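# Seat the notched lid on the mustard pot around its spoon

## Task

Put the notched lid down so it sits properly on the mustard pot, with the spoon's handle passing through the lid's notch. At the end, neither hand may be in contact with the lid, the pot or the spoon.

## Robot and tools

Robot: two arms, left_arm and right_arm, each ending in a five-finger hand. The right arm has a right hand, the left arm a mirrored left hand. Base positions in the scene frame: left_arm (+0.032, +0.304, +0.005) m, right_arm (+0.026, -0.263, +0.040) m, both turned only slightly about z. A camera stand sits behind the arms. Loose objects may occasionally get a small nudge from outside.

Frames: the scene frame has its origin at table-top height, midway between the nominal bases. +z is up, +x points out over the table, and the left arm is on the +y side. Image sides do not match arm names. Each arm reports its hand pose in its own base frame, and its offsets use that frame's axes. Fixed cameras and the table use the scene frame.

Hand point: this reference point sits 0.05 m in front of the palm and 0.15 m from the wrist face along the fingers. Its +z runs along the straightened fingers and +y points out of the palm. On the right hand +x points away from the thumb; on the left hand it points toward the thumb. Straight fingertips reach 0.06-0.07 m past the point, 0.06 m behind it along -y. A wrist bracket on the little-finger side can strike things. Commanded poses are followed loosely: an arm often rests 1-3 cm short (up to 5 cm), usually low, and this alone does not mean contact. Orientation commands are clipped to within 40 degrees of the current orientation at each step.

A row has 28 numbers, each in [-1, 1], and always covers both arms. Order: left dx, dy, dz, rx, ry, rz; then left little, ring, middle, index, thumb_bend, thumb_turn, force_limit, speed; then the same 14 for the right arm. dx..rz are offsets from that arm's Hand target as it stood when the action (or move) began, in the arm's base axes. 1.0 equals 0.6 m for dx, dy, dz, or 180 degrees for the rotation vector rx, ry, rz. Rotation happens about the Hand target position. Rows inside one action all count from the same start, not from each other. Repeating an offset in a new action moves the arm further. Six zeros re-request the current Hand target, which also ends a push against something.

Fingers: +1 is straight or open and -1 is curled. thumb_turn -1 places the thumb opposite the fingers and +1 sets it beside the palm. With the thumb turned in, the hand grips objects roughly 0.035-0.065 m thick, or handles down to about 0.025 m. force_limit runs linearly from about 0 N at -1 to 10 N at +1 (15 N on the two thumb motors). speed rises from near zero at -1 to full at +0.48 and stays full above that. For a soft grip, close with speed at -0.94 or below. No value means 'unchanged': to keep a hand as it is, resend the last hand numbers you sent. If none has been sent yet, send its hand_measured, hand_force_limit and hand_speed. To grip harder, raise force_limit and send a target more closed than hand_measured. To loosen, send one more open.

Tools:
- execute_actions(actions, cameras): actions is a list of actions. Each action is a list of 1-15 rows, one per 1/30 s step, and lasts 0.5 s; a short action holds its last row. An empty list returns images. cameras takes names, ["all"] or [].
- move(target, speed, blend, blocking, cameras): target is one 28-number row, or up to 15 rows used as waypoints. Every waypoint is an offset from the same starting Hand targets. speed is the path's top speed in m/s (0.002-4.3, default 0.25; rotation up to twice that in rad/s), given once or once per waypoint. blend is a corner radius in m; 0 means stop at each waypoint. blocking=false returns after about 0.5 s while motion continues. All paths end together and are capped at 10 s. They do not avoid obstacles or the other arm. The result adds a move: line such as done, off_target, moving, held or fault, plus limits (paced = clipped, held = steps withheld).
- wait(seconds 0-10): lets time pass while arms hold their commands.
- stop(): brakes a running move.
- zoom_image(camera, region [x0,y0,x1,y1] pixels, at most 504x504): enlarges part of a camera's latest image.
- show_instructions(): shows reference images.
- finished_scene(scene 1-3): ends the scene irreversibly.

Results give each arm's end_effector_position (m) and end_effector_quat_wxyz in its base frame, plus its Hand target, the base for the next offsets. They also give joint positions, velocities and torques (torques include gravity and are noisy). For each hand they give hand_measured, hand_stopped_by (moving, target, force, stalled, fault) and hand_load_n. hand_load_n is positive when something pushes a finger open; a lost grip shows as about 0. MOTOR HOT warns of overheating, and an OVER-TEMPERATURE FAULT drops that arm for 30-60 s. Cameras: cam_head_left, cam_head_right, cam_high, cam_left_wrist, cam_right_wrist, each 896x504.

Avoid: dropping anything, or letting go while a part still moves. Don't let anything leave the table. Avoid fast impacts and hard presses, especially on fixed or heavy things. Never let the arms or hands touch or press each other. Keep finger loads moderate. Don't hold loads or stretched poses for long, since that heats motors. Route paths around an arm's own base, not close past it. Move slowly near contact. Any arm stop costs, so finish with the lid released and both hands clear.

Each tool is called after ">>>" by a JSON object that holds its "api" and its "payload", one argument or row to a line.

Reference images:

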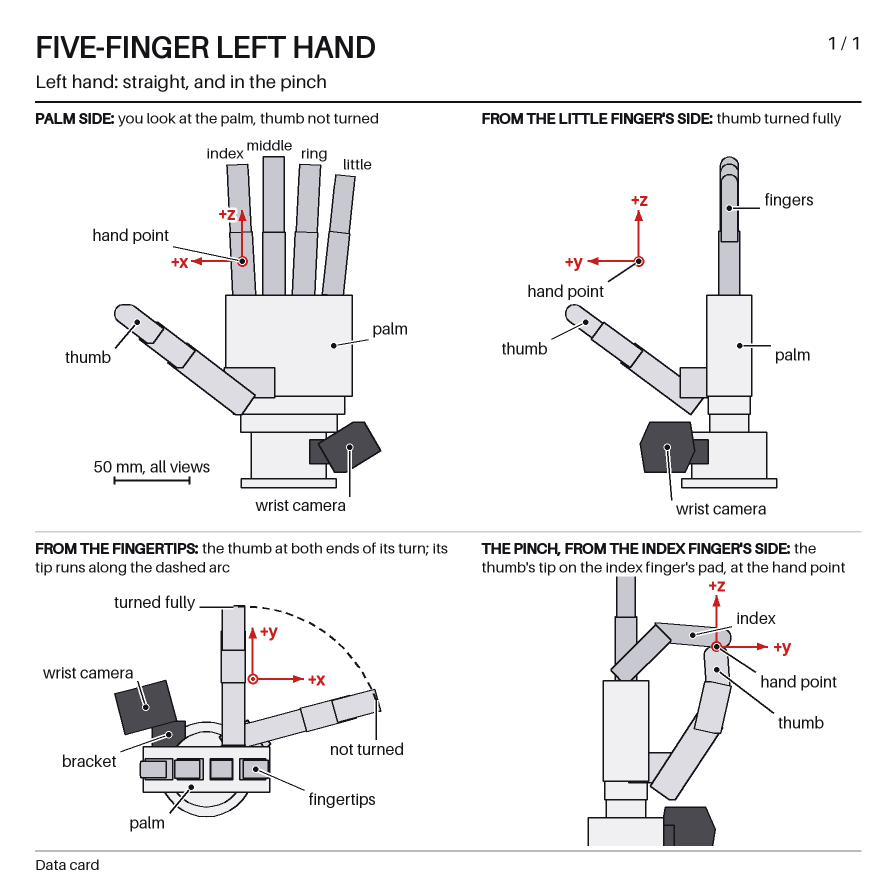

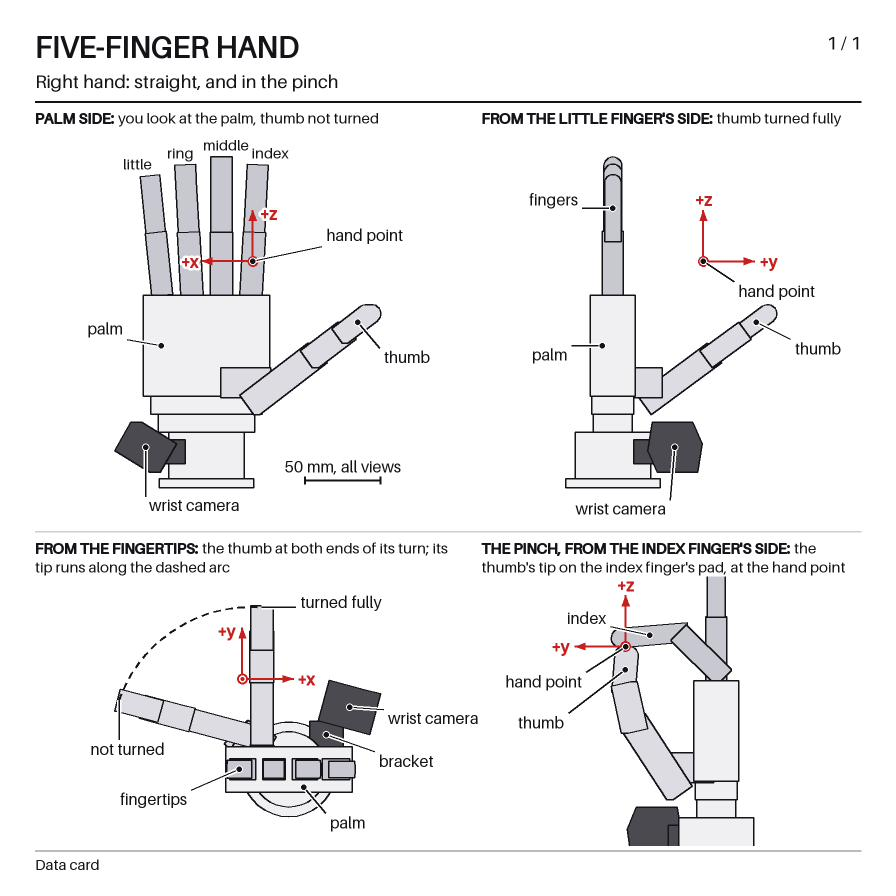

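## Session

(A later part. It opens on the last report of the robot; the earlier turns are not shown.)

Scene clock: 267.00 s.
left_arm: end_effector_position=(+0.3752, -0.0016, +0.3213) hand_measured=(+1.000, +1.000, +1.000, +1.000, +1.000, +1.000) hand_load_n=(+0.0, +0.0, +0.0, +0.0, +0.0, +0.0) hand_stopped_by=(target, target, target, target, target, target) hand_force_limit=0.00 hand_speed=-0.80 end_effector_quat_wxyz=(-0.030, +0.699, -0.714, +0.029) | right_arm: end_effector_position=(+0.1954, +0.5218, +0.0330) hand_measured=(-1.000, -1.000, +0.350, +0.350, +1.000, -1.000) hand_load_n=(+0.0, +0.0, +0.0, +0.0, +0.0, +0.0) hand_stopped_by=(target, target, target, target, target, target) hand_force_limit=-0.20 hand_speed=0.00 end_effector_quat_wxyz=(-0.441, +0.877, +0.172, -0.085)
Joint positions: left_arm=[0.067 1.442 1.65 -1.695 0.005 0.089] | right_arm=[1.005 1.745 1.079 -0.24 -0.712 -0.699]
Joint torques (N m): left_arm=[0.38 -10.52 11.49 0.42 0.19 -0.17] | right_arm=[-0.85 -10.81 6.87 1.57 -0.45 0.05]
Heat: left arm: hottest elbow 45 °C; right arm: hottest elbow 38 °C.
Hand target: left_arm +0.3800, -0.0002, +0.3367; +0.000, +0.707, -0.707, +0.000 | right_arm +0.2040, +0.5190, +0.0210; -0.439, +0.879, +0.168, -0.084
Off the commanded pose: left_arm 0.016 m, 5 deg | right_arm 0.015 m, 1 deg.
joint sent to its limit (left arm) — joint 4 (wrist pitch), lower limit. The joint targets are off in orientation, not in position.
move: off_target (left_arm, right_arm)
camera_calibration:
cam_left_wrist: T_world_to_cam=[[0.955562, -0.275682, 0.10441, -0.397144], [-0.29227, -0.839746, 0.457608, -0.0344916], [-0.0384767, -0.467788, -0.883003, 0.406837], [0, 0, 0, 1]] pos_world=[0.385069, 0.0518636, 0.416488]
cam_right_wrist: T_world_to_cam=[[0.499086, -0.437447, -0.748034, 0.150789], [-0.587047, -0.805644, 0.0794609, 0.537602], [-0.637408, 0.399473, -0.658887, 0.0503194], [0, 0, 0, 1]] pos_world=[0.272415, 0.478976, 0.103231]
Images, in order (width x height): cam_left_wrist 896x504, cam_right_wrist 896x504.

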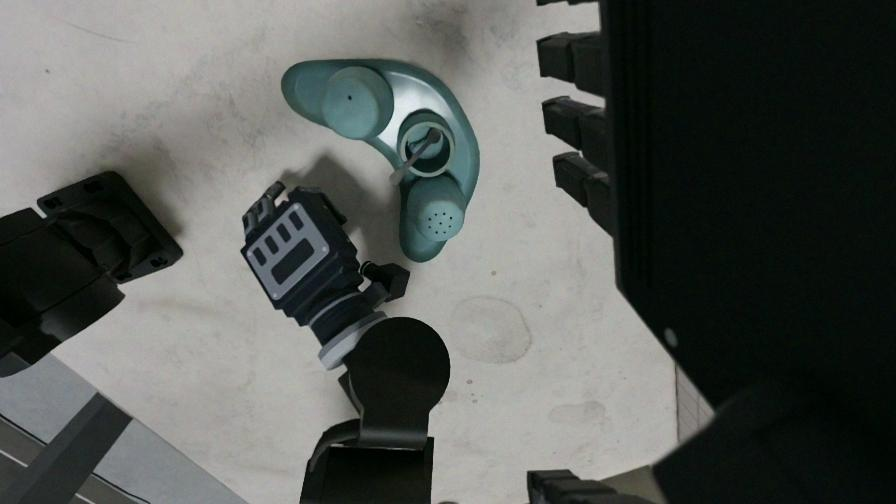

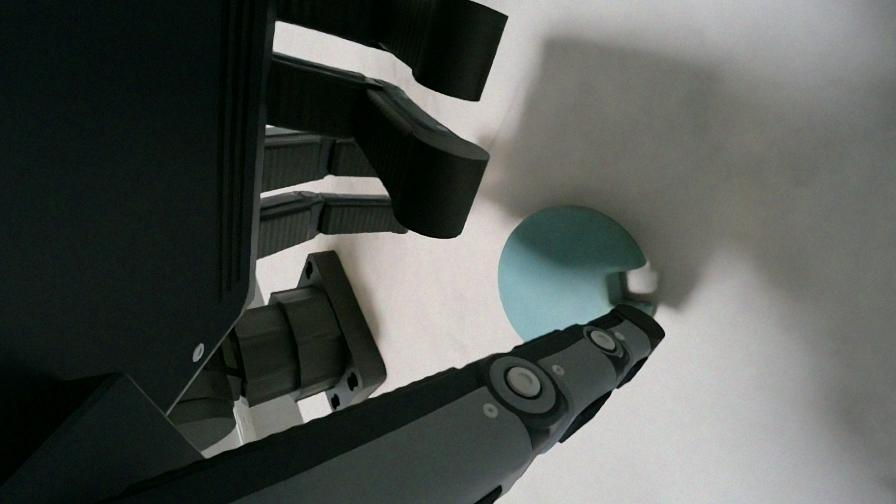

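>>> {"api": "move", "payload": {
  "target": [
    [0,0,0,0,0,0,1,1,1,1,1,1,0,-0.8,-0.001,-0.04,0,0,0,0,-1,-1,0.35,0.35,1,-1,-0.2,0],
    [0,0,0,0,0,0,1,1,1,1,1,1,0,-0.8,-0.001,-0.036,-0.027,0,0,0,-1,-1,0.35,0.35,1,-1,-0.2,0]
  ],
  "speed": 0.1,
  "cameras": ["cam_left_wrist","cam_right_wrist"]
}}

Scene clock: 280.60 s.
left_arm: end_effector_position=(+0.3752, -0.0016, +0.3213) hand_measured=(+1.000, +1.000, +1.000, +1.000, +1.000, +1.000) hand_load_n=(+0.0, +0.0, +0.0, +0.0, +0.0, +0.0) hand_stopped_by=(target, target, target, target, target, target) hand_force_limit=0.00 hand_speed=-0.80 end_effector_quat_wxyz=(-0.030, +0.699, -0.714, +0.029) | right_arm: end_effector_position=(+0.2005, +0.5043, +0.0191) hand_measured=(-1.000, -1.000, +0.350, +0.350, +1.000, -1.000) hand_load_n=(+0.0, +0.0, +0.0, +0.0, +0.0, +0.0) hand_stopped_by=(target, target, target, target, target, target) hand_force_limit=-0.20 hand_speed=0.00 end_effector_quat_wxyz=(-0.444, +0.875, +0.173, -0.082)
Joint positions: left_arm=[0.067 1.442 1.65 -1.695 0.005 0.089] | right_arm=[0.977 1.742 1.026 -0.2 -0.728 -0.726]
Joint torques (N m): left_arm=[0.38 -10.58 11.49 0.43 0.18 -0.17] | right_arm=[-0.67 -10.05 5.81 1.88 -0.39 0.03]
Heat: left arm: hottest elbow 45 °C; right arm: hottest elbow 36 °C.
Hand target: left_arm +0.3800, -0.0002, +0.3367; +0.000, +0.707, -0.707, +0.000 | right_arm +0.2034, +0.4975, +0.0048; -0.439, +0.879, +0.168, -0.084
Off the commanded pose: left_arm 0.016 m, 5 deg | right_arm 0.016 m, 1 deg.
joint sent to its limit (left arm) — joint 4 (wrist pitch), lower limit. The joint targets are off in orientation, not in position.
move: off_target (left_arm, right_arm)
camera_calibration:
cam_left_wrist: T_world_to_cam=[[0.955562, -0.275682, 0.10441, -0.397144], [-0.29227, -0.839746, 0.457608, -0.0344916], [-0.0384767, -0.467788, -0.883003, 0.406837], [0, 0, 0, 1]] pos_world=[0.385069, 0.0518636, 0.416488]
cam_right_wrist: T_world_to_cam=[[0.502909, -0.432006, -0.748634, 0.126767], [-0.588877, -0.805264, 0.0690954, 0.527985], [-0.632698, 0.406105, -0.659373, 0.0471729], [0, 0, 0, 1]] pos_world=[0.277012, 0.460774, 0.0895252]
Images, in order (width x height): cam_left_wrist 896x504, cam_right_wrist 896x504.

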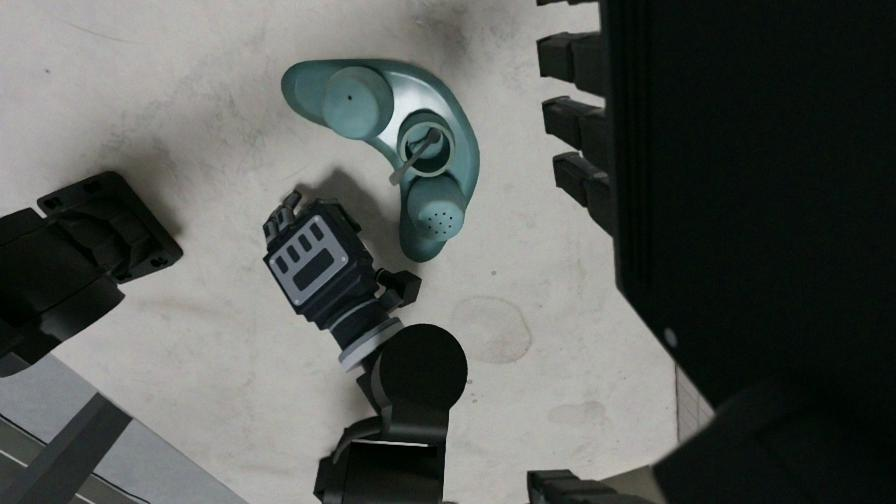

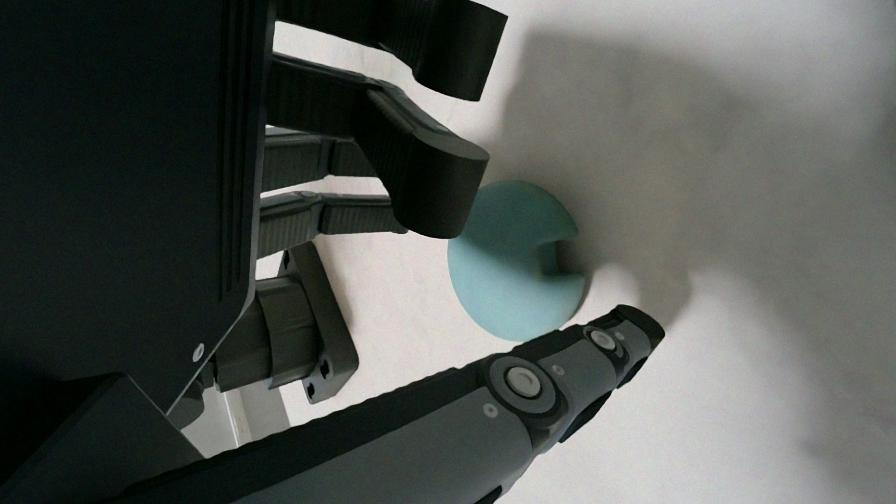

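>>> {"api": "move", "payload": {
  "target": [0,0,0,0,0,0,1,1,1,1,1,1,0,-0.8,-0.004,0,-0.018,0,0,0,-1,-1,0.35,0.35,1,-1,-0.2,0],
  "speed": 0.06,
  "cameras": ["cam_left_wrist","cam_right_wrist"]
}}

Scene clock: 291.67 s.
left_arm: end_effector_position=(+0.3752, -0.0016, +0.3213) hand_measured=(+1.000, +1.000, +1.000, +1.000, +1.000, +1.000) hand_load_n=(+0.0, -0.5, +0.0, +0.0, +0.0, +0.0) hand_stopped_by=(target, target, target, target, target, target) hand_force_limit=0.00 hand_speed=-0.80 end_effector_quat_wxyz=(-0.030, +0.699, -0.714, +0.029) | right_arm: end_effector_position=(+0.2001, +0.5037, +0.0107) hand_measured=(-1.000, -1.000, +0.350, +0.350, +1.000, -1.000) hand_load_n=(+0.0, +0.0, +0.0, +0.0, +0.0, +0.0) hand_stopped_by=(target, target, target, target, target, target) hand_force_limit=-0.20 hand_speed=0.00 end_effector_quat_wxyz=(-0.447, +0.874, +0.174, -0.079)
Joint positions: left_arm=[0.067 1.442 1.65 -1.695 0.005 0.089] | right_arm=[0.977 1.754 1.013 -0.167 -0.728 -0.726]
Joint torques (N m): left_arm=[0.38 -10.58 11.49 0.43 0.18 -0.17] | right_arm=[-0.38 -9.47 5.71 1.55 -0.28 0.09]
Heat: left arm: hottest elbow 45 °C; right arm: hottest elbow 35 °C.
Hand target: left_arm +0.3800, -0.0002, +0.3367; +0.000, +0.707, -0.707, +0.000 | right_arm +0.2009, +0.4973, -0.0061; -0.439, +0.879, +0.168, -0.084
Off the commanded pose: left_arm 0.016 m, 5 deg | right_arm 0.018 m, 1 deg.
joint sent to its limit (left arm) — joint 4 (wrist pitch), lower limit. The joint targets are off in orientation, not in position.
move: off_target (left_arm, right_arm)
camera_calibration:
cam_left_wrist: T_world_to_cam=[[0.955562, -0.275682, 0.10441, -0.397144], [-0.29227, -0.839746, 0.457608, -0.0344916], [-0.0384767, -0.467788, -0.883003, 0.406837], [0, 0, 0, 1]] pos_world=[0.385069, 0.0518636, 0.416488]
cam_right_wrist: T_world_to_cam=[[0.505742, -0.427735, -0.749178, 0.117642], [-0.589164, -0.805613, 0.0622333, 0.528202], [-0.630167, 0.409915, -0.659438, 0.0392118], [0, 0, 0, 1]] pos_world=[0.276411, 0.459773, 0.0811209]
Images, in order (width x height): cam_left_wrist 896x504, cam_right_wrist 896x504.

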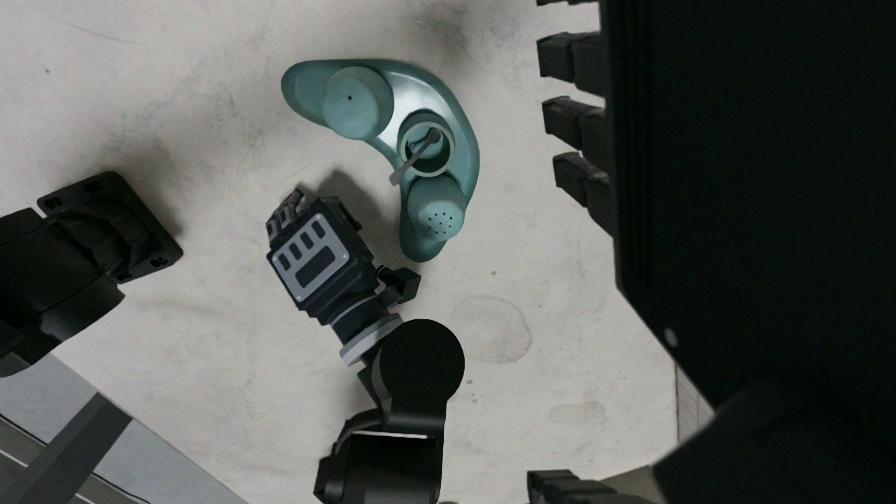

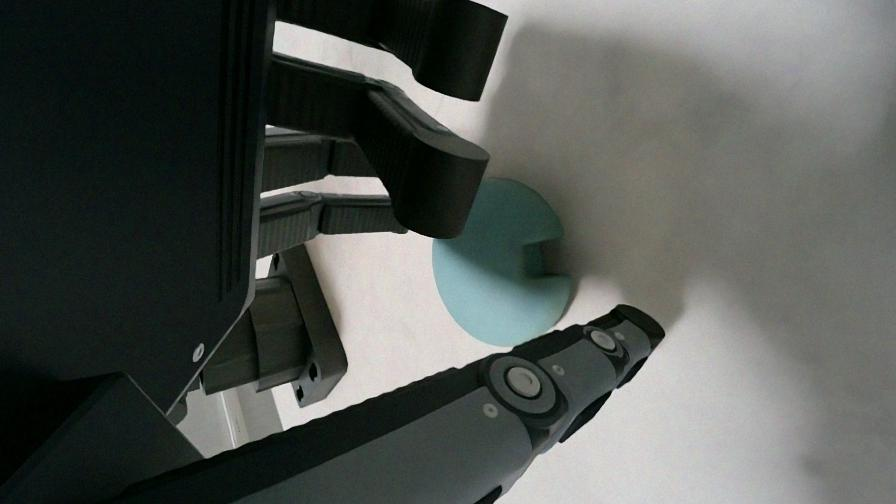

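>>> {"api": "move", "payload": {
  "target": [0,0,0,0,0,0,1,1,1,1,1,1,0,-0.8,-0.008,0.003,-0.008,0,0,0,-1,-1,0.35,0.35,1,-1,-0.2,0],
  "speed": 0.06,
  "cameras": ["cam_left_wrist","cam_right_wrist"]
}}

Scene clock: 298.97 s.
left_arm: end_effector_position=(+0.3752, -0.0016, +0.3213) hand_measured=(+1.000, +1.000, +1.000, +1.000, +1.000, +1.000) hand_load_n=(+0.5, +0.0, +0.0, +0.0, +0.0, +0.0) hand_stopped_by=(target, target, target, target, target, target) hand_force_limit=0.00 hand_speed=-0.80 end_effector_quat_wxyz=(-0.030, +0.699, -0.714, +0.029) | right_arm: end_effector_position=(+0.2014, +0.5039, +0.0058) hand_measured=(-1.000, -1.000, +0.350, +0.350, +1.000, -1.000) hand_load_n=(+0.0, +0.0, +0.0, +0.0, +0.0, +0.0) hand_stopped_by=(target, target, target, target, target, target) hand_force_limit=-0.20 hand_speed=0.00 end_effector_quat_wxyz=(-0.448, +0.874, +0.174, -0.075)
Joint positions: left_arm=[0.067 1.442 1.65 -1.695 0.005 0.089] | right_arm=[0.977 1.761 1.005 -0.145 -0.722 -0.726]
Joint torques (N m): left_arm=[0.38 -10.52 11.49 0.43 0.19 -0.17] | right_arm=[0.44 -9.64 5.48 1.69 -0.27 0.2]
Heat: left arm: hottest elbow 45 °C; right arm: hottest elbow 35 °C.
Hand target: left_arm +0.3800, -0.0002, +0.3367; +0.000, +0.707, -0.707, +0.000 | right_arm +0.1962, +0.4993, -0.0109; -0.439, +0.879, +0.168, -0.084
Off the commanded pose: left_arm 0.016 m, 5 deg | right_arm 0.018 m, 2 deg.
joint sent to its limit (left arm) — joint 4 (wrist pitch), lower limit. The joint targets are off in orientation, not in position.
move: off_target (left_arm, right_arm)
camera_calibration:
cam_left_wrist: T_world_to_cam=[[0.955562, -0.275682, 0.10441, -0.397144], [-0.29227, -0.839746, 0.457608, -0.0344916], [-0.0384767, -0.467788, -0.883003, 0.406837], [0, 0, 0, 1]] pos_world=[0.385069, 0.0518636, 0.416488]
cam_right_wrist: T_world_to_cam=[[0.510339, -0.426925, -0.746518, 0.112073], [-0.592639, -0.803627, 0.0544417, 0.529092], [-0.623165, 0.414632, -0.663134, 0.032963], [0, 0, 0, 1]] pos_world=[0.276907, 0.459372, 0.0767188]
Images, in order (width x height): cam_left_wrist 896x504, cam_right_wrist 896x504.

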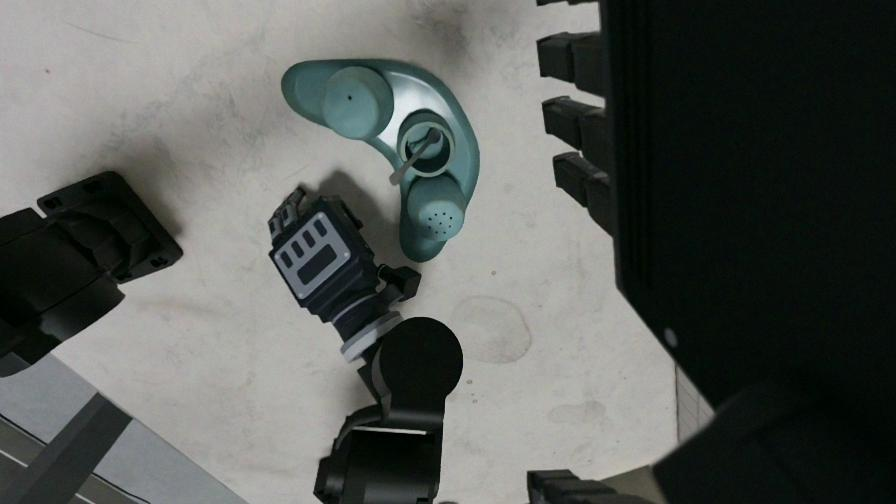

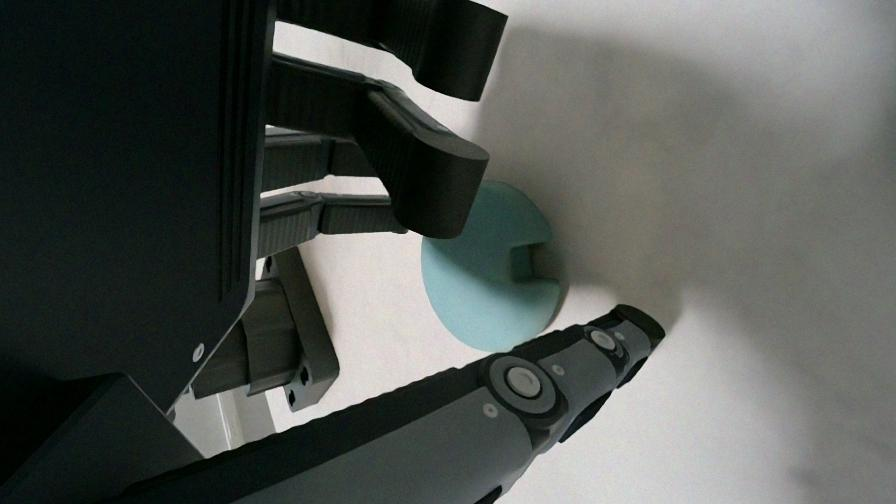

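>>> {"api": "move", "payload": {
  "target": [0,0,0,0,0,0,1,1,1,1,1,1,0,-0.8,0,0,0,0,0,0,-1,-1,-0.05,-0.05,1,-1,-0.6,-0.85],
  "speed": 0.06,
  "cameras": ["cam_left_wrist","cam_right_wrist"]
}}

Scene clock: 307.83 s.
left_arm: end_effector_position=(+0.3752, -0.0016, +0.3213) hand_measured=(+1.000, +1.000, +1.000, +1.000, +1.000, +1.000) hand_load_n=(+0.0, +0.0, +0.0, +0.0, +0.0, +0.5) hand_stopped_by=(target, target, target, target, target, target) hand_force_limit=0.00 hand_speed=-0.80 end_effector_quat_wxyz=(-0.030, +0.699, -0.714, +0.029) | right_arm: end_effector_position=(+0.2014, +0.5039, +0.0059) hand_measured=(-1.000, -1.000, -0.050, -0.050, +1.000, -1.000) hand_load_n=(+0.0, +0.0, +0.0, +0.0, +0.0, +0.0) hand_stopped_by=(target, target, target, target, target, target) hand_force_limit=-0.60 hand_speed=-0.85 end_effector_quat_wxyz=(-0.448, +0.874, +0.174, -0.074)
Joint positions: left_arm=[0.067 1.442 1.65 -1.695 0.005 0.089] | right_arm=[0.977 1.761 1.005 -0.144 -0.722 -0.726]
Joint torques (N m): left_arm=[0.32 -10.58 11.49 0.43 0.18 -0.17] | right_arm=[0.56 -9.88 5.6 1.68 -0.32 0.13]
Heat: left arm: hottest elbow 45 °C; right arm: hottest elbow 34 °C.
Hand target: left_arm +0.3800, -0.0002, +0.3367; +0.000, +0.707, -0.707, +0.000 | right_arm +0.1962, +0.4993, -0.0108; -0.439, +0.879, +0.168, -0.084
Off the commanded pose: left_arm 0.016 m, 5 deg | right_arm 0.018 m, 2 deg.
joint sent to its limit (left arm) — joint 4 (wrist pitch), lower limit. The joint targets are off in orientation, not in position.
move: off_target (left_arm, right_arm)
camera_calibration:
cam_left_wrist: T_world_to_cam=[[0.955562, -0.275682, 0.10441, -0.397144], [-0.29227, -0.839746, 0.457608, -0.0344916], [-0.0384767, -0.467788, -0.883003, 0.406837], [0, 0, 0, 1]] pos_world=[0.385069, 0.0518636, 0.416488]
cam_right_wrist: T_world_to_cam=[[0.510494, -0.42667, -0.746558, 0.111959], [-0.592624, -0.803662, 0.0540718, 0.529213], [-0.623051, 0.414825, -0.66312, 0.0328003], [0, 0, 0, 1]] pos_world=[0.276907, 0.459472, 0.0767186]
Images, in order (width x height): cam_left_wrist 896x504, cam_right_wrist 896x504.

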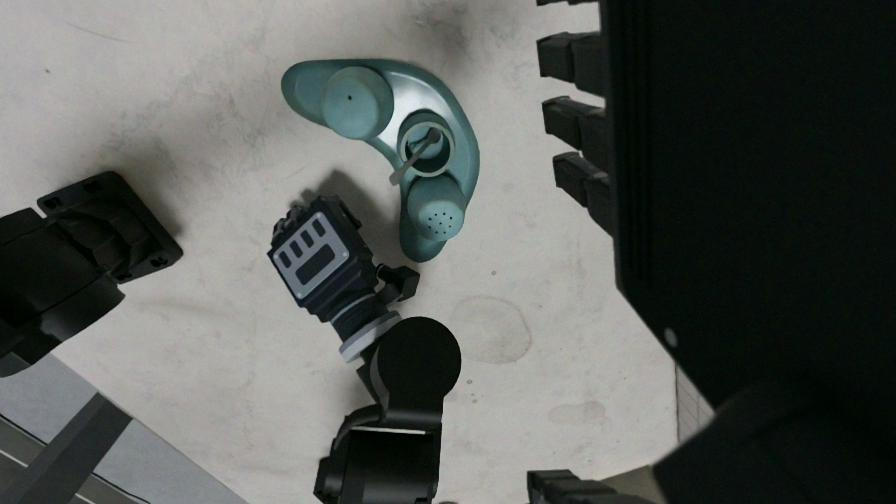

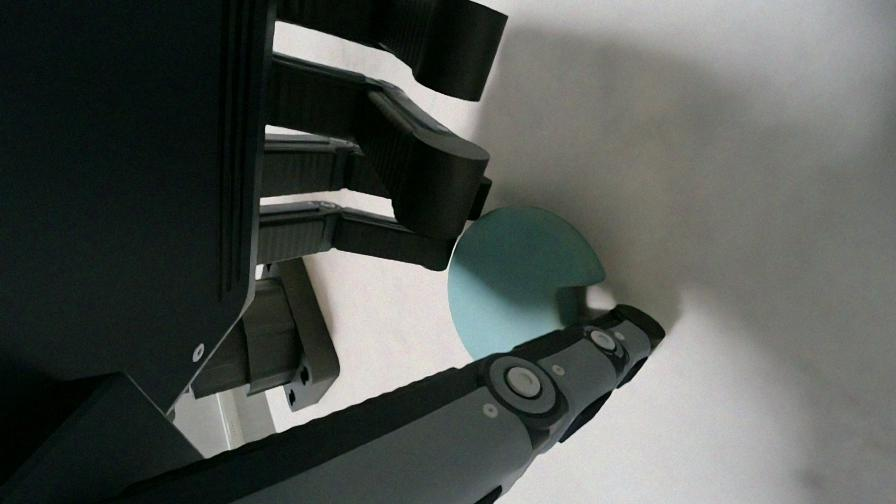

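>>> {"api": "move", "payload": {
  "target": [0,0,0,0,0,0,1,1,1,1,1,1,0,-0.8,0,0,0,0,0,0,-1,-1,-0.3,-0.3,1,-1,-0.6,-0.85],
  "speed": 0.06,
  "cameras": ["cam_left_wrist","cam_right_wrist"]
}}

Scene clock: 313.43 s.
left_arm: end_effector_position=(+0.3752, -0.0016, +0.3213) hand_measured=(+1.000, +1.000, +1.000, +1.000, +1.000, +1.000) hand_load_n=(+0.0, +0.0, +0.0, +0.0, +0.0, +0.0) hand_stopped_by=(target, target, target, target, target, target) hand_force_limit=0.00 hand_speed=-0.80 end_effector_quat_wxyz=(-0.030, +0.699, -0.714, +0.029) | right_arm: end_effector_position=(+0.2018, +0.5046, +0.0062) hand_measured=(-1.000, -1.000, -0.300, -0.300, +1.000, -1.000) hand_load_n=(+0.0, +0.0, +0.0, +0.0, +0.0, +0.0) hand_stopped_by=(target, target, target, target, target, target) hand_force_limit=-0.60 hand_speed=-0.85 end_effector_quat_wxyz=(-0.449, +0.873, +0.175, -0.074)
Joint positions: left_arm=[0.067 1.442 1.65 -1.695 0.005 0.089] | right_arm=[0.977 1.761 1.005 -0.141 -0.722 -0.726]
Joint torques (N m): left_arm=[0.32 -10.58 11.48 0.43 0.18 -0.18] | right_arm=[0.03 -9.47 5.5 1.63 -0.27 0.18]
Heat: left arm: hottest elbow 45 °C; right arm: hottest elbow 34 °C.
Hand target: left_arm +0.3800, -0.0002, +0.3367; +0.000, +0.707, -0.707, +0.000 | right_arm +0.1962, +0.4993, -0.0108; -0.439, +0.879, +0.168, -0.084
Off the commanded pose: left_arm 0.016 m, 5 deg | right_arm 0.019 m, 2 deg.
joint sent to its limit (left arm) — joint 4 (wrist pitch), lower limit. The joint targets are off in orientation, not in position.
move: off_target (left_arm, right_arm)
camera_calibration:
cam_left_wrist: T_world_to_cam=[[0.955562, -0.275682, 0.10441, -0.397144], [-0.29227, -0.839746, 0.457608, -0.0344916], [-0.0384767, -0.467788, -0.883003, 0.406837], [0, 0, 0, 1]] pos_world=[0.385069, 0.0518636, 0.416488]
cam_right_wrist: T_world_to_cam=[[0.51125, -0.424937, -0.747028, 0.111303], [-0.593123, -0.803487, 0.051132, 0.529974], [-0.621955, 0.416938, -0.662823, 0.0317863], [0, 0, 0, 1]] pos_world=[0.277206, 0.459871, 0.0771165]
Images, in order (width x height): cam_left_wrist 896x504, cam_right_wrist 896x504.

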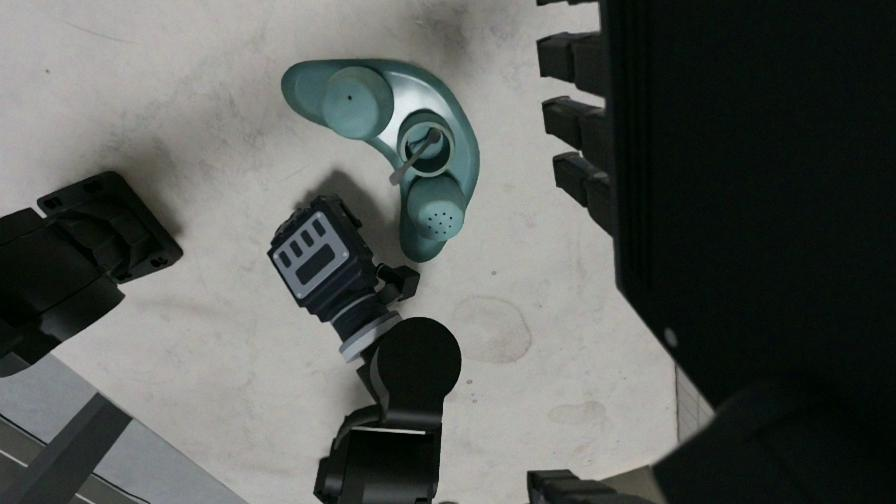

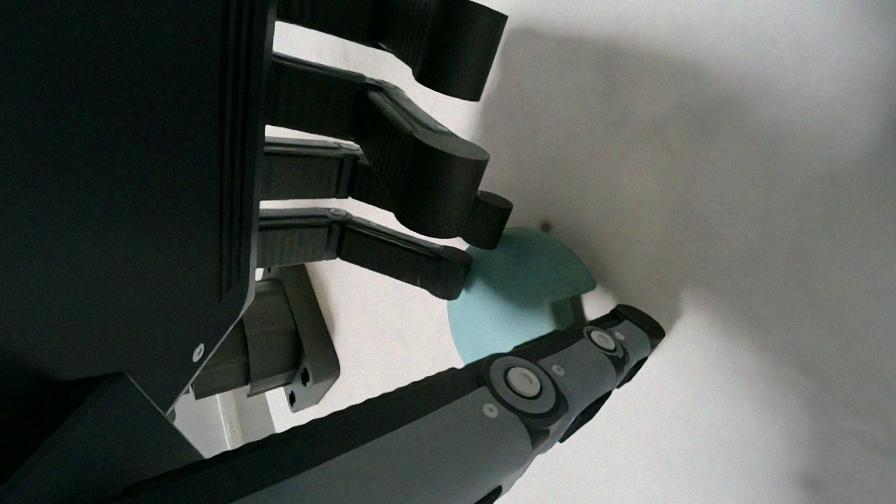

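>>> {"api": "move", "payload": {
  "target": [0,0,0,0,0,0,1,1,1,1,1,1,0,-0.8,0,0,0,0,0,0,-1,-1,0.3,0.3,1,-1,-0.6,-0.5],
  "speed": 0.06,
  "cameras": ["cam_right_wrist"]
}}

Scene clock: 323.53 s.
left_arm: end_effector_position=(+0.3752, -0.0016, +0.3213) hand_measured=(+1.000, +1.000, +1.000, +1.000, +1.000, +1.000) hand_load_n=(+0.0, +0.0, +0.0, +0.0, +0.0, +0.0) hand_stopped_by=(target, target, target, target, target, target) hand_force_limit=0.00 hand_speed=-0.80 end_effector_quat_wxyz=(-0.030, +0.699, -0.714, +0.029) | right_arm: end_effector_position=(+0.2019, +0.5045, +0.0062) hand_measured=(-1.000, -1.000, +0.300, +0.300, +1.000, -1.000) hand_load_n=(+0.0, +0.0, +0.0, +0.0, +0.0, +0.5) hand_stopped_by=(target, target, target, target, target, target) hand_force_limit=-0.60 hand_speed=-0.50 end_effector_quat_wxyz=(-0.449, +0.873, +0.175, -0.073)
Joint positions: left_arm=[0.067 1.442 1.65 -1.695 0.005 0.089] | right_arm=[0.977 1.761 1.005 -0.141 -0.721 -0.726]
Joint torques (N m): left_arm=[0.32 -10.58 11.49 0.42 0.19 -0.17] | right_arm=[0.32 -9.47 5.65 1.68 -0.29 0.2]
Heat: left arm: hottest elbow 45 °C; right arm: hottest elbow 34 °C.
Hand target: left_arm +0.3800, -0.0002, +0.3367; +0.000, +0.707, -0.707, +0.000 | right_arm +0.1962, +0.4993, -0.0108; -0.439, +0.879, +0.168, -0.084
Off the commanded pose: left_arm 0.016 m, 5 deg | right_arm 0.019 m, 2 deg.
joint sent to its limit (left arm) — joint 4 (wrist pitch), lower limit. The joint targets are off in orientation, not in position.
move: off_target (left_arm, right_arm)
camera_calibration:
cam_right_wrist: T_world_to_cam=[[0.5114, -0.42521, -0.746771, 0.111367], [-0.593316, -0.803345, 0.0511118, 0.529964], [-0.621648, 0.416932, -0.663115, 0.0317263], [0, 0, 0, 1]] pos_world=[0.277206, 0.459871, 0.0771167]
Images, in order (width x height): cam_right_wrist 896x504.

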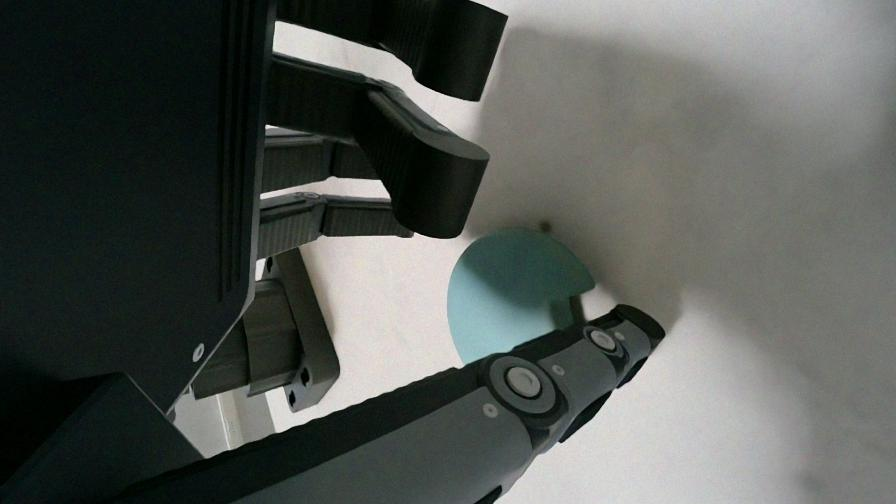

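>>> {"api": "execute_actions", "payload": {
  "actions": []
}}

>>> {"api": "zoom_image", "payload": {
  "camera": "cam_high",
  "region": [500, 200, 620, 320]
}}

>>> {"api": "zoom_image", "payload": {
  "camera": "cam_right_wrist",
  "region": [400, 180, 720, 430]
}}

Scene clock: 331.57 s.
left_arm: end_effector_position=(+0.3752, -0.0016, +0.3213) hand_measured=(+1.000, +1.000, +1.000, +1.000, +1.000, +1.000) hand_load_n=(+0.0, +0.0, +0.0, +0.0, +0.0, +0.0) hand_stopped_by=(target, target, target, target, target, target) hand_force_limit=0.00 hand_speed=-0.80 end_effector_quat_wxyz=(-0.030, +0.699, -0.714, +0.029) | right_arm: end_effector_position=(+0.2019, +0.5045, +0.0062) hand_measured=(-1.000, -1.000, +0.300, +0.300, +1.000, -1.000) hand_load_n=(+0.0, +0.0, +0.0, +0.0, +0.0, +0.0) hand_stopped_by=(target, target, target, target, target, target) hand_force_limit=-0.60 hand_speed=-0.50 end_effector_quat_wxyz=(-0.449, +0.873, +0.175, -0.073)
Joint positions: left_arm=[0.067 1.442 1.65 -1.695 0.005 0.089] | right_arm=[0.977 1.761 1.005 -0.141 -0.721 -0.726]
Joint velocities: within noise
Joint torques (N m): left_arm=[0.38 -10.58 11.47 0.43 0.19 -0.17] | right_arm=[0.79 -9.58 5.68 1.66 -0.32 0.14]
Heat: left arm: hottest elbow 46 °C; right arm: hottest elbow 34 °C.
Hand target: left_arm +0.3800, -0.0002, +0.3367; +0.000, +0.707, -0.707, +0.000 | right_arm +0.1962, +0.4993, -0.0108; -0.439, +0.879, +0.168, -0.084
Off the commanded pose: left_arm 0.016 m, 5 deg | right_arm 0.019 m, 2 deg.
camera_calibration:
cam_left_wrist: T_world_to_cam=[[0.955562, -0.275682, 0.10441, -0.397144], [-0.29227, -0.839746, 0.457608, -0.0344916], [-0.0384767, -0.467788, -0.883003, 0.406837], [0, 0, 0, 1]] pos_world=[0.385069, 0.0518636, 0.416488]
cam_right_wrist: T_world_to_cam=[[0.5114, -0.42521, -0.746771, 0.111367], [-0.593316, -0.803345, 0.0511118, 0.529964], [-0.621648, 0.416932, -0.663115, 0.0317263], [0, 0, 0, 1]] pos_world=[0.277206, 0.459871, 0.0771167]

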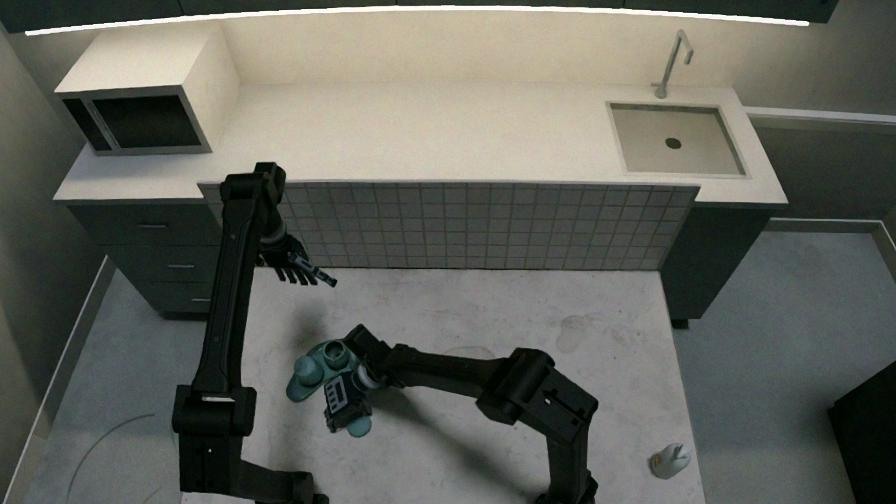

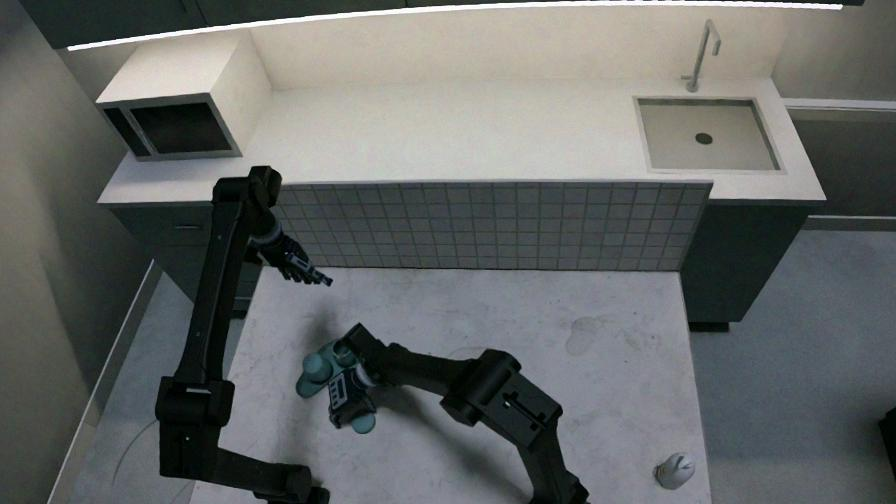

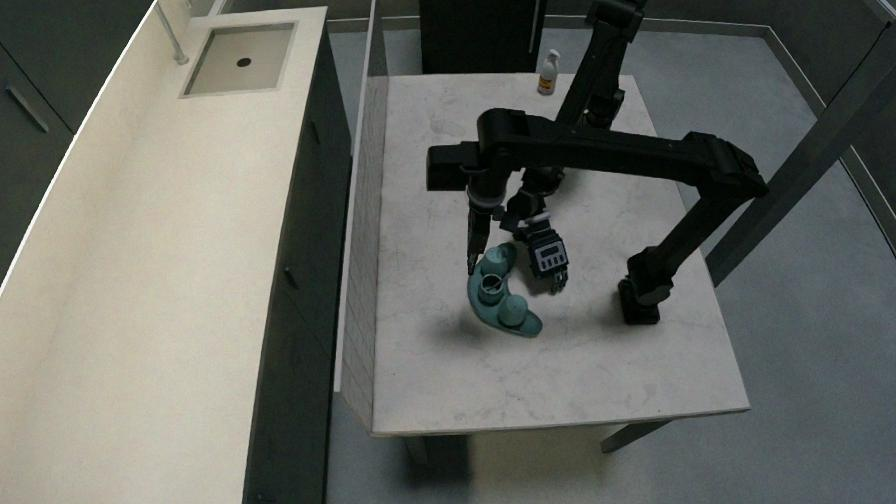

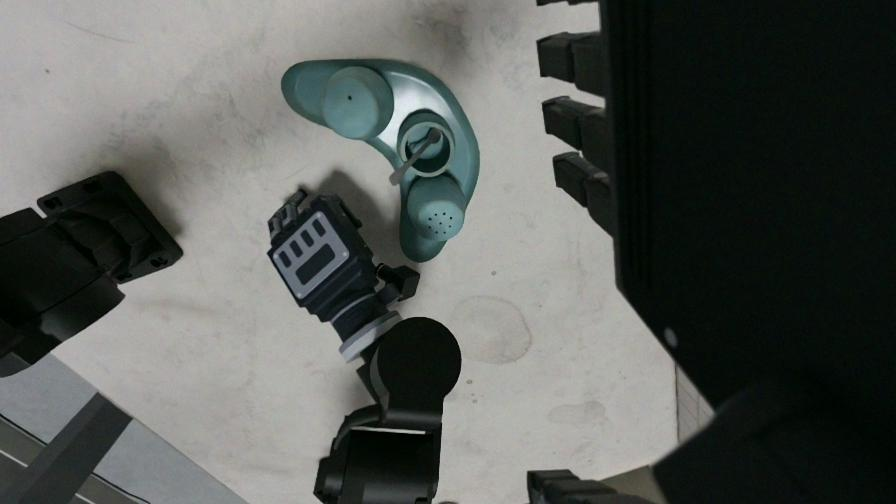

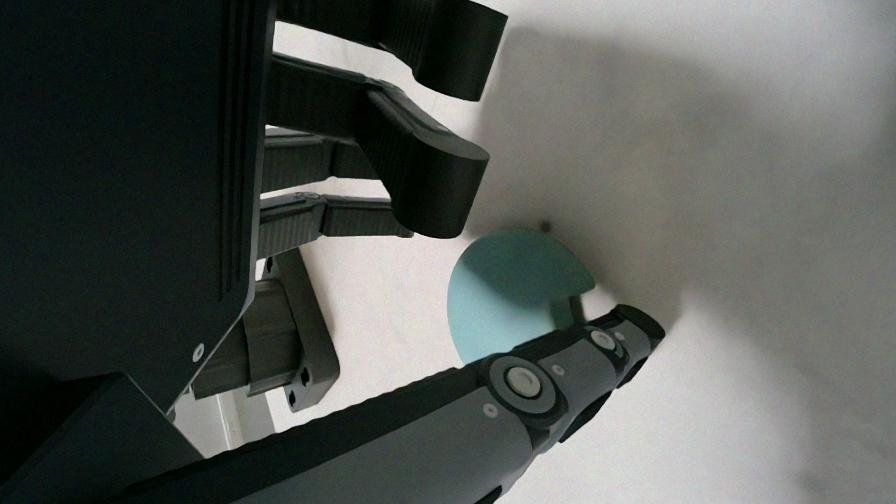

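Scaled by 4.200 from the camera's 896x504 image, which has a finer 1280x720 frame.

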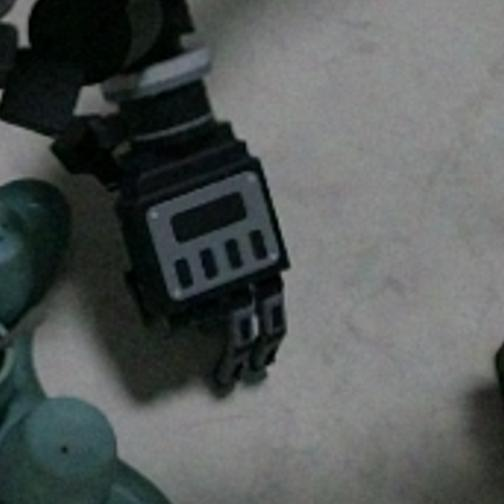

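Scaled by 1.575 from the camera's 896x504 image, which has a finer 1280x720 frame.

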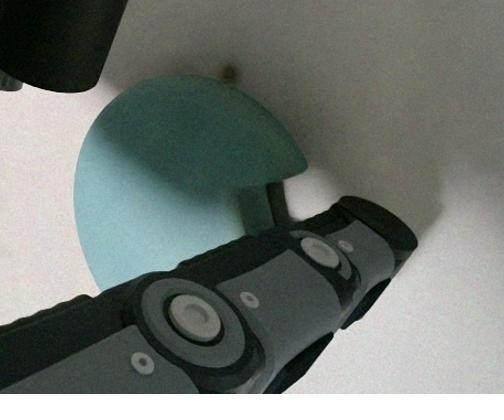

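>>> {"api": "move", "payload": {
  "target": [
    [0,0,0,0,0,0,1,1,1,1,1,1,0,-0.8,0,0,0.08,0,0,0,-1,-1,0.3,0.3,1,-1,-0.6,-0.5],
    [0,0,0,0,0,0,1,1,1,1,1,1,0,-0.8,0.018,-0.007,0.127,-0.0285,-0.0026,-0.1834,-1,-1,0.35,0.35,1,-1,-0.6,-0.5]
  ],
  "speed": 0.2,
  "blend": [0.02,0],
  "cameras": ["cam_left_wrist","cam_right_wrist"]
}}

Scene clock: 399.40 s.
left_arm: end_effector_position=(+0.3752, -0.0016, +0.3213) hand_measured=(+1.000, +1.000, +1.000, +1.000, +1.000, +1.000) hand_load_n=(+0.0, +0.0, -0.5, +0.0, +0.0, +0.0) hand_stopped_by=(target, target, target, target, target, target) hand_force_limit=0.00 hand_speed=-0.80 end_effector_quat_wxyz=(-0.030, +0.699, -0.714, +0.029) | right_arm: end_effector_position=(+0.2163, +0.4949, +0.0644) hand_measured=(-1.000, -1.000, +0.350, +0.350, +1.000, -1.000) hand_load_n=(+0.0, +0.0, +0.0, +0.0, +0.0, +0.0) hand_stopped_by=(target, target, target, target, target, target) hand_force_limit=-0.60 hand_speed=-0.50 end_effector_quat_wxyz=(-0.402, +0.910, -0.093, +0.043)
Joint positions: left_arm=[0.067 1.442 1.65 -1.695 0.005 0.089] | right_arm=[1.047 1.551 0.939 -0.152 -0.231 -0.221]
Joint torques (N m): left_arm=[0.38 -10.58 11.49 0.43 0.19 -0.17] | right_arm=[1.14 -10.58 6.46 1.69 0 0.19]
Heat: left arm: hottest elbow 46 °C; right arm: hottest shoulder 33 °C.
Hand target: left_arm +0.3800, -0.0002, +0.3367; +0.000, +0.707, -0.707, +0.000 | right_arm +0.2069, +0.4951, +0.0653; -0.405, +0.909, -0.091, +0.040
Off the commanded pose: left_arm 0.016 m, 5 deg | right_arm 0.009 m, 1 deg.
joint sent to its limit (left arm) — joint 4 (wrist pitch), lower limit. The joint targets are off in orientation, not in position.
move: off_target (left_arm)
camera_calibration:
cam_left_wrist: T_world_to_cam=[[0.955562, -0.275682, 0.10441, -0.397144], [-0.29227, -0.839746, 0.457608, -0.0344916], [-0.0384767, -0.467788, -0.883003, 0.406837], [0, 0, 0, 1]] pos_world=[0.385069, 0.0518636, 0.416488]
cam_right_wrist: T_world_to_cam=[[0.15575, -0.711873, -0.68482, 0.358095], [-0.934934, -0.329994, 0.130396, 0.362336], [-0.318812, 0.619952, -0.716951, -0.0791872], [0, 0, 0, 1]] pos_world=[0.257741, 0.423579, 0.14121]
Images, in order (width x height): cam_left_wrist 896x504, cam_right_wrist 896x504.

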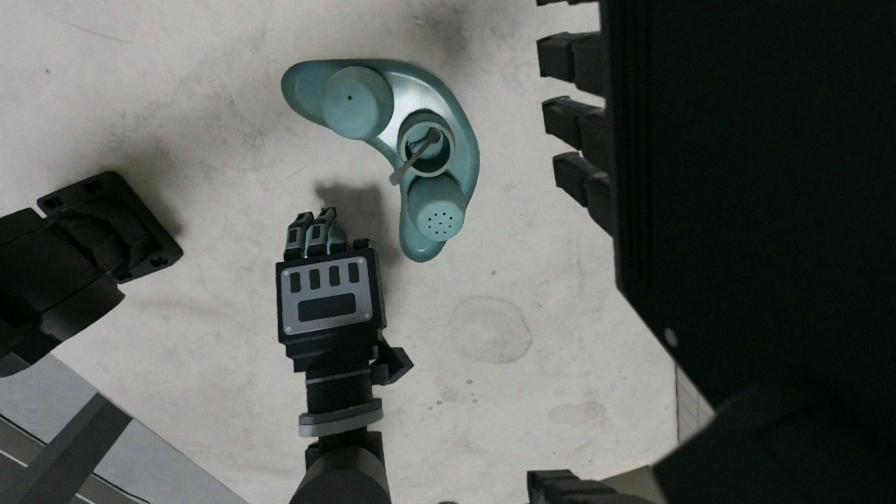

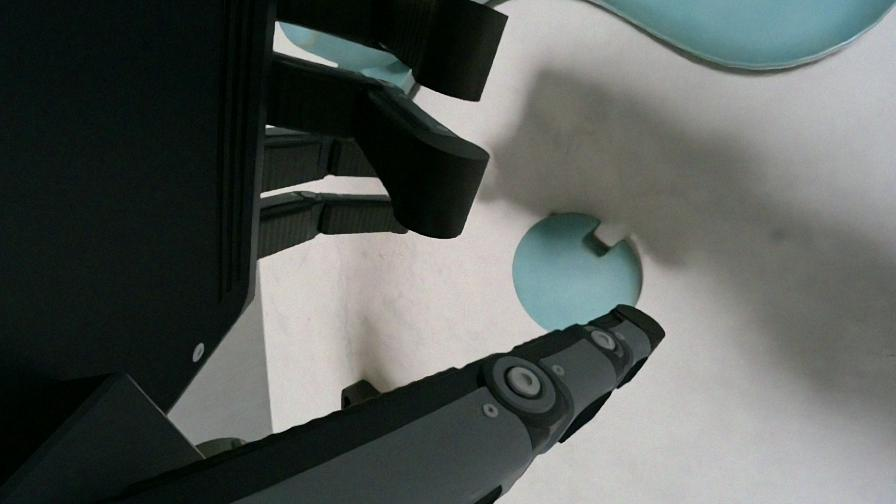

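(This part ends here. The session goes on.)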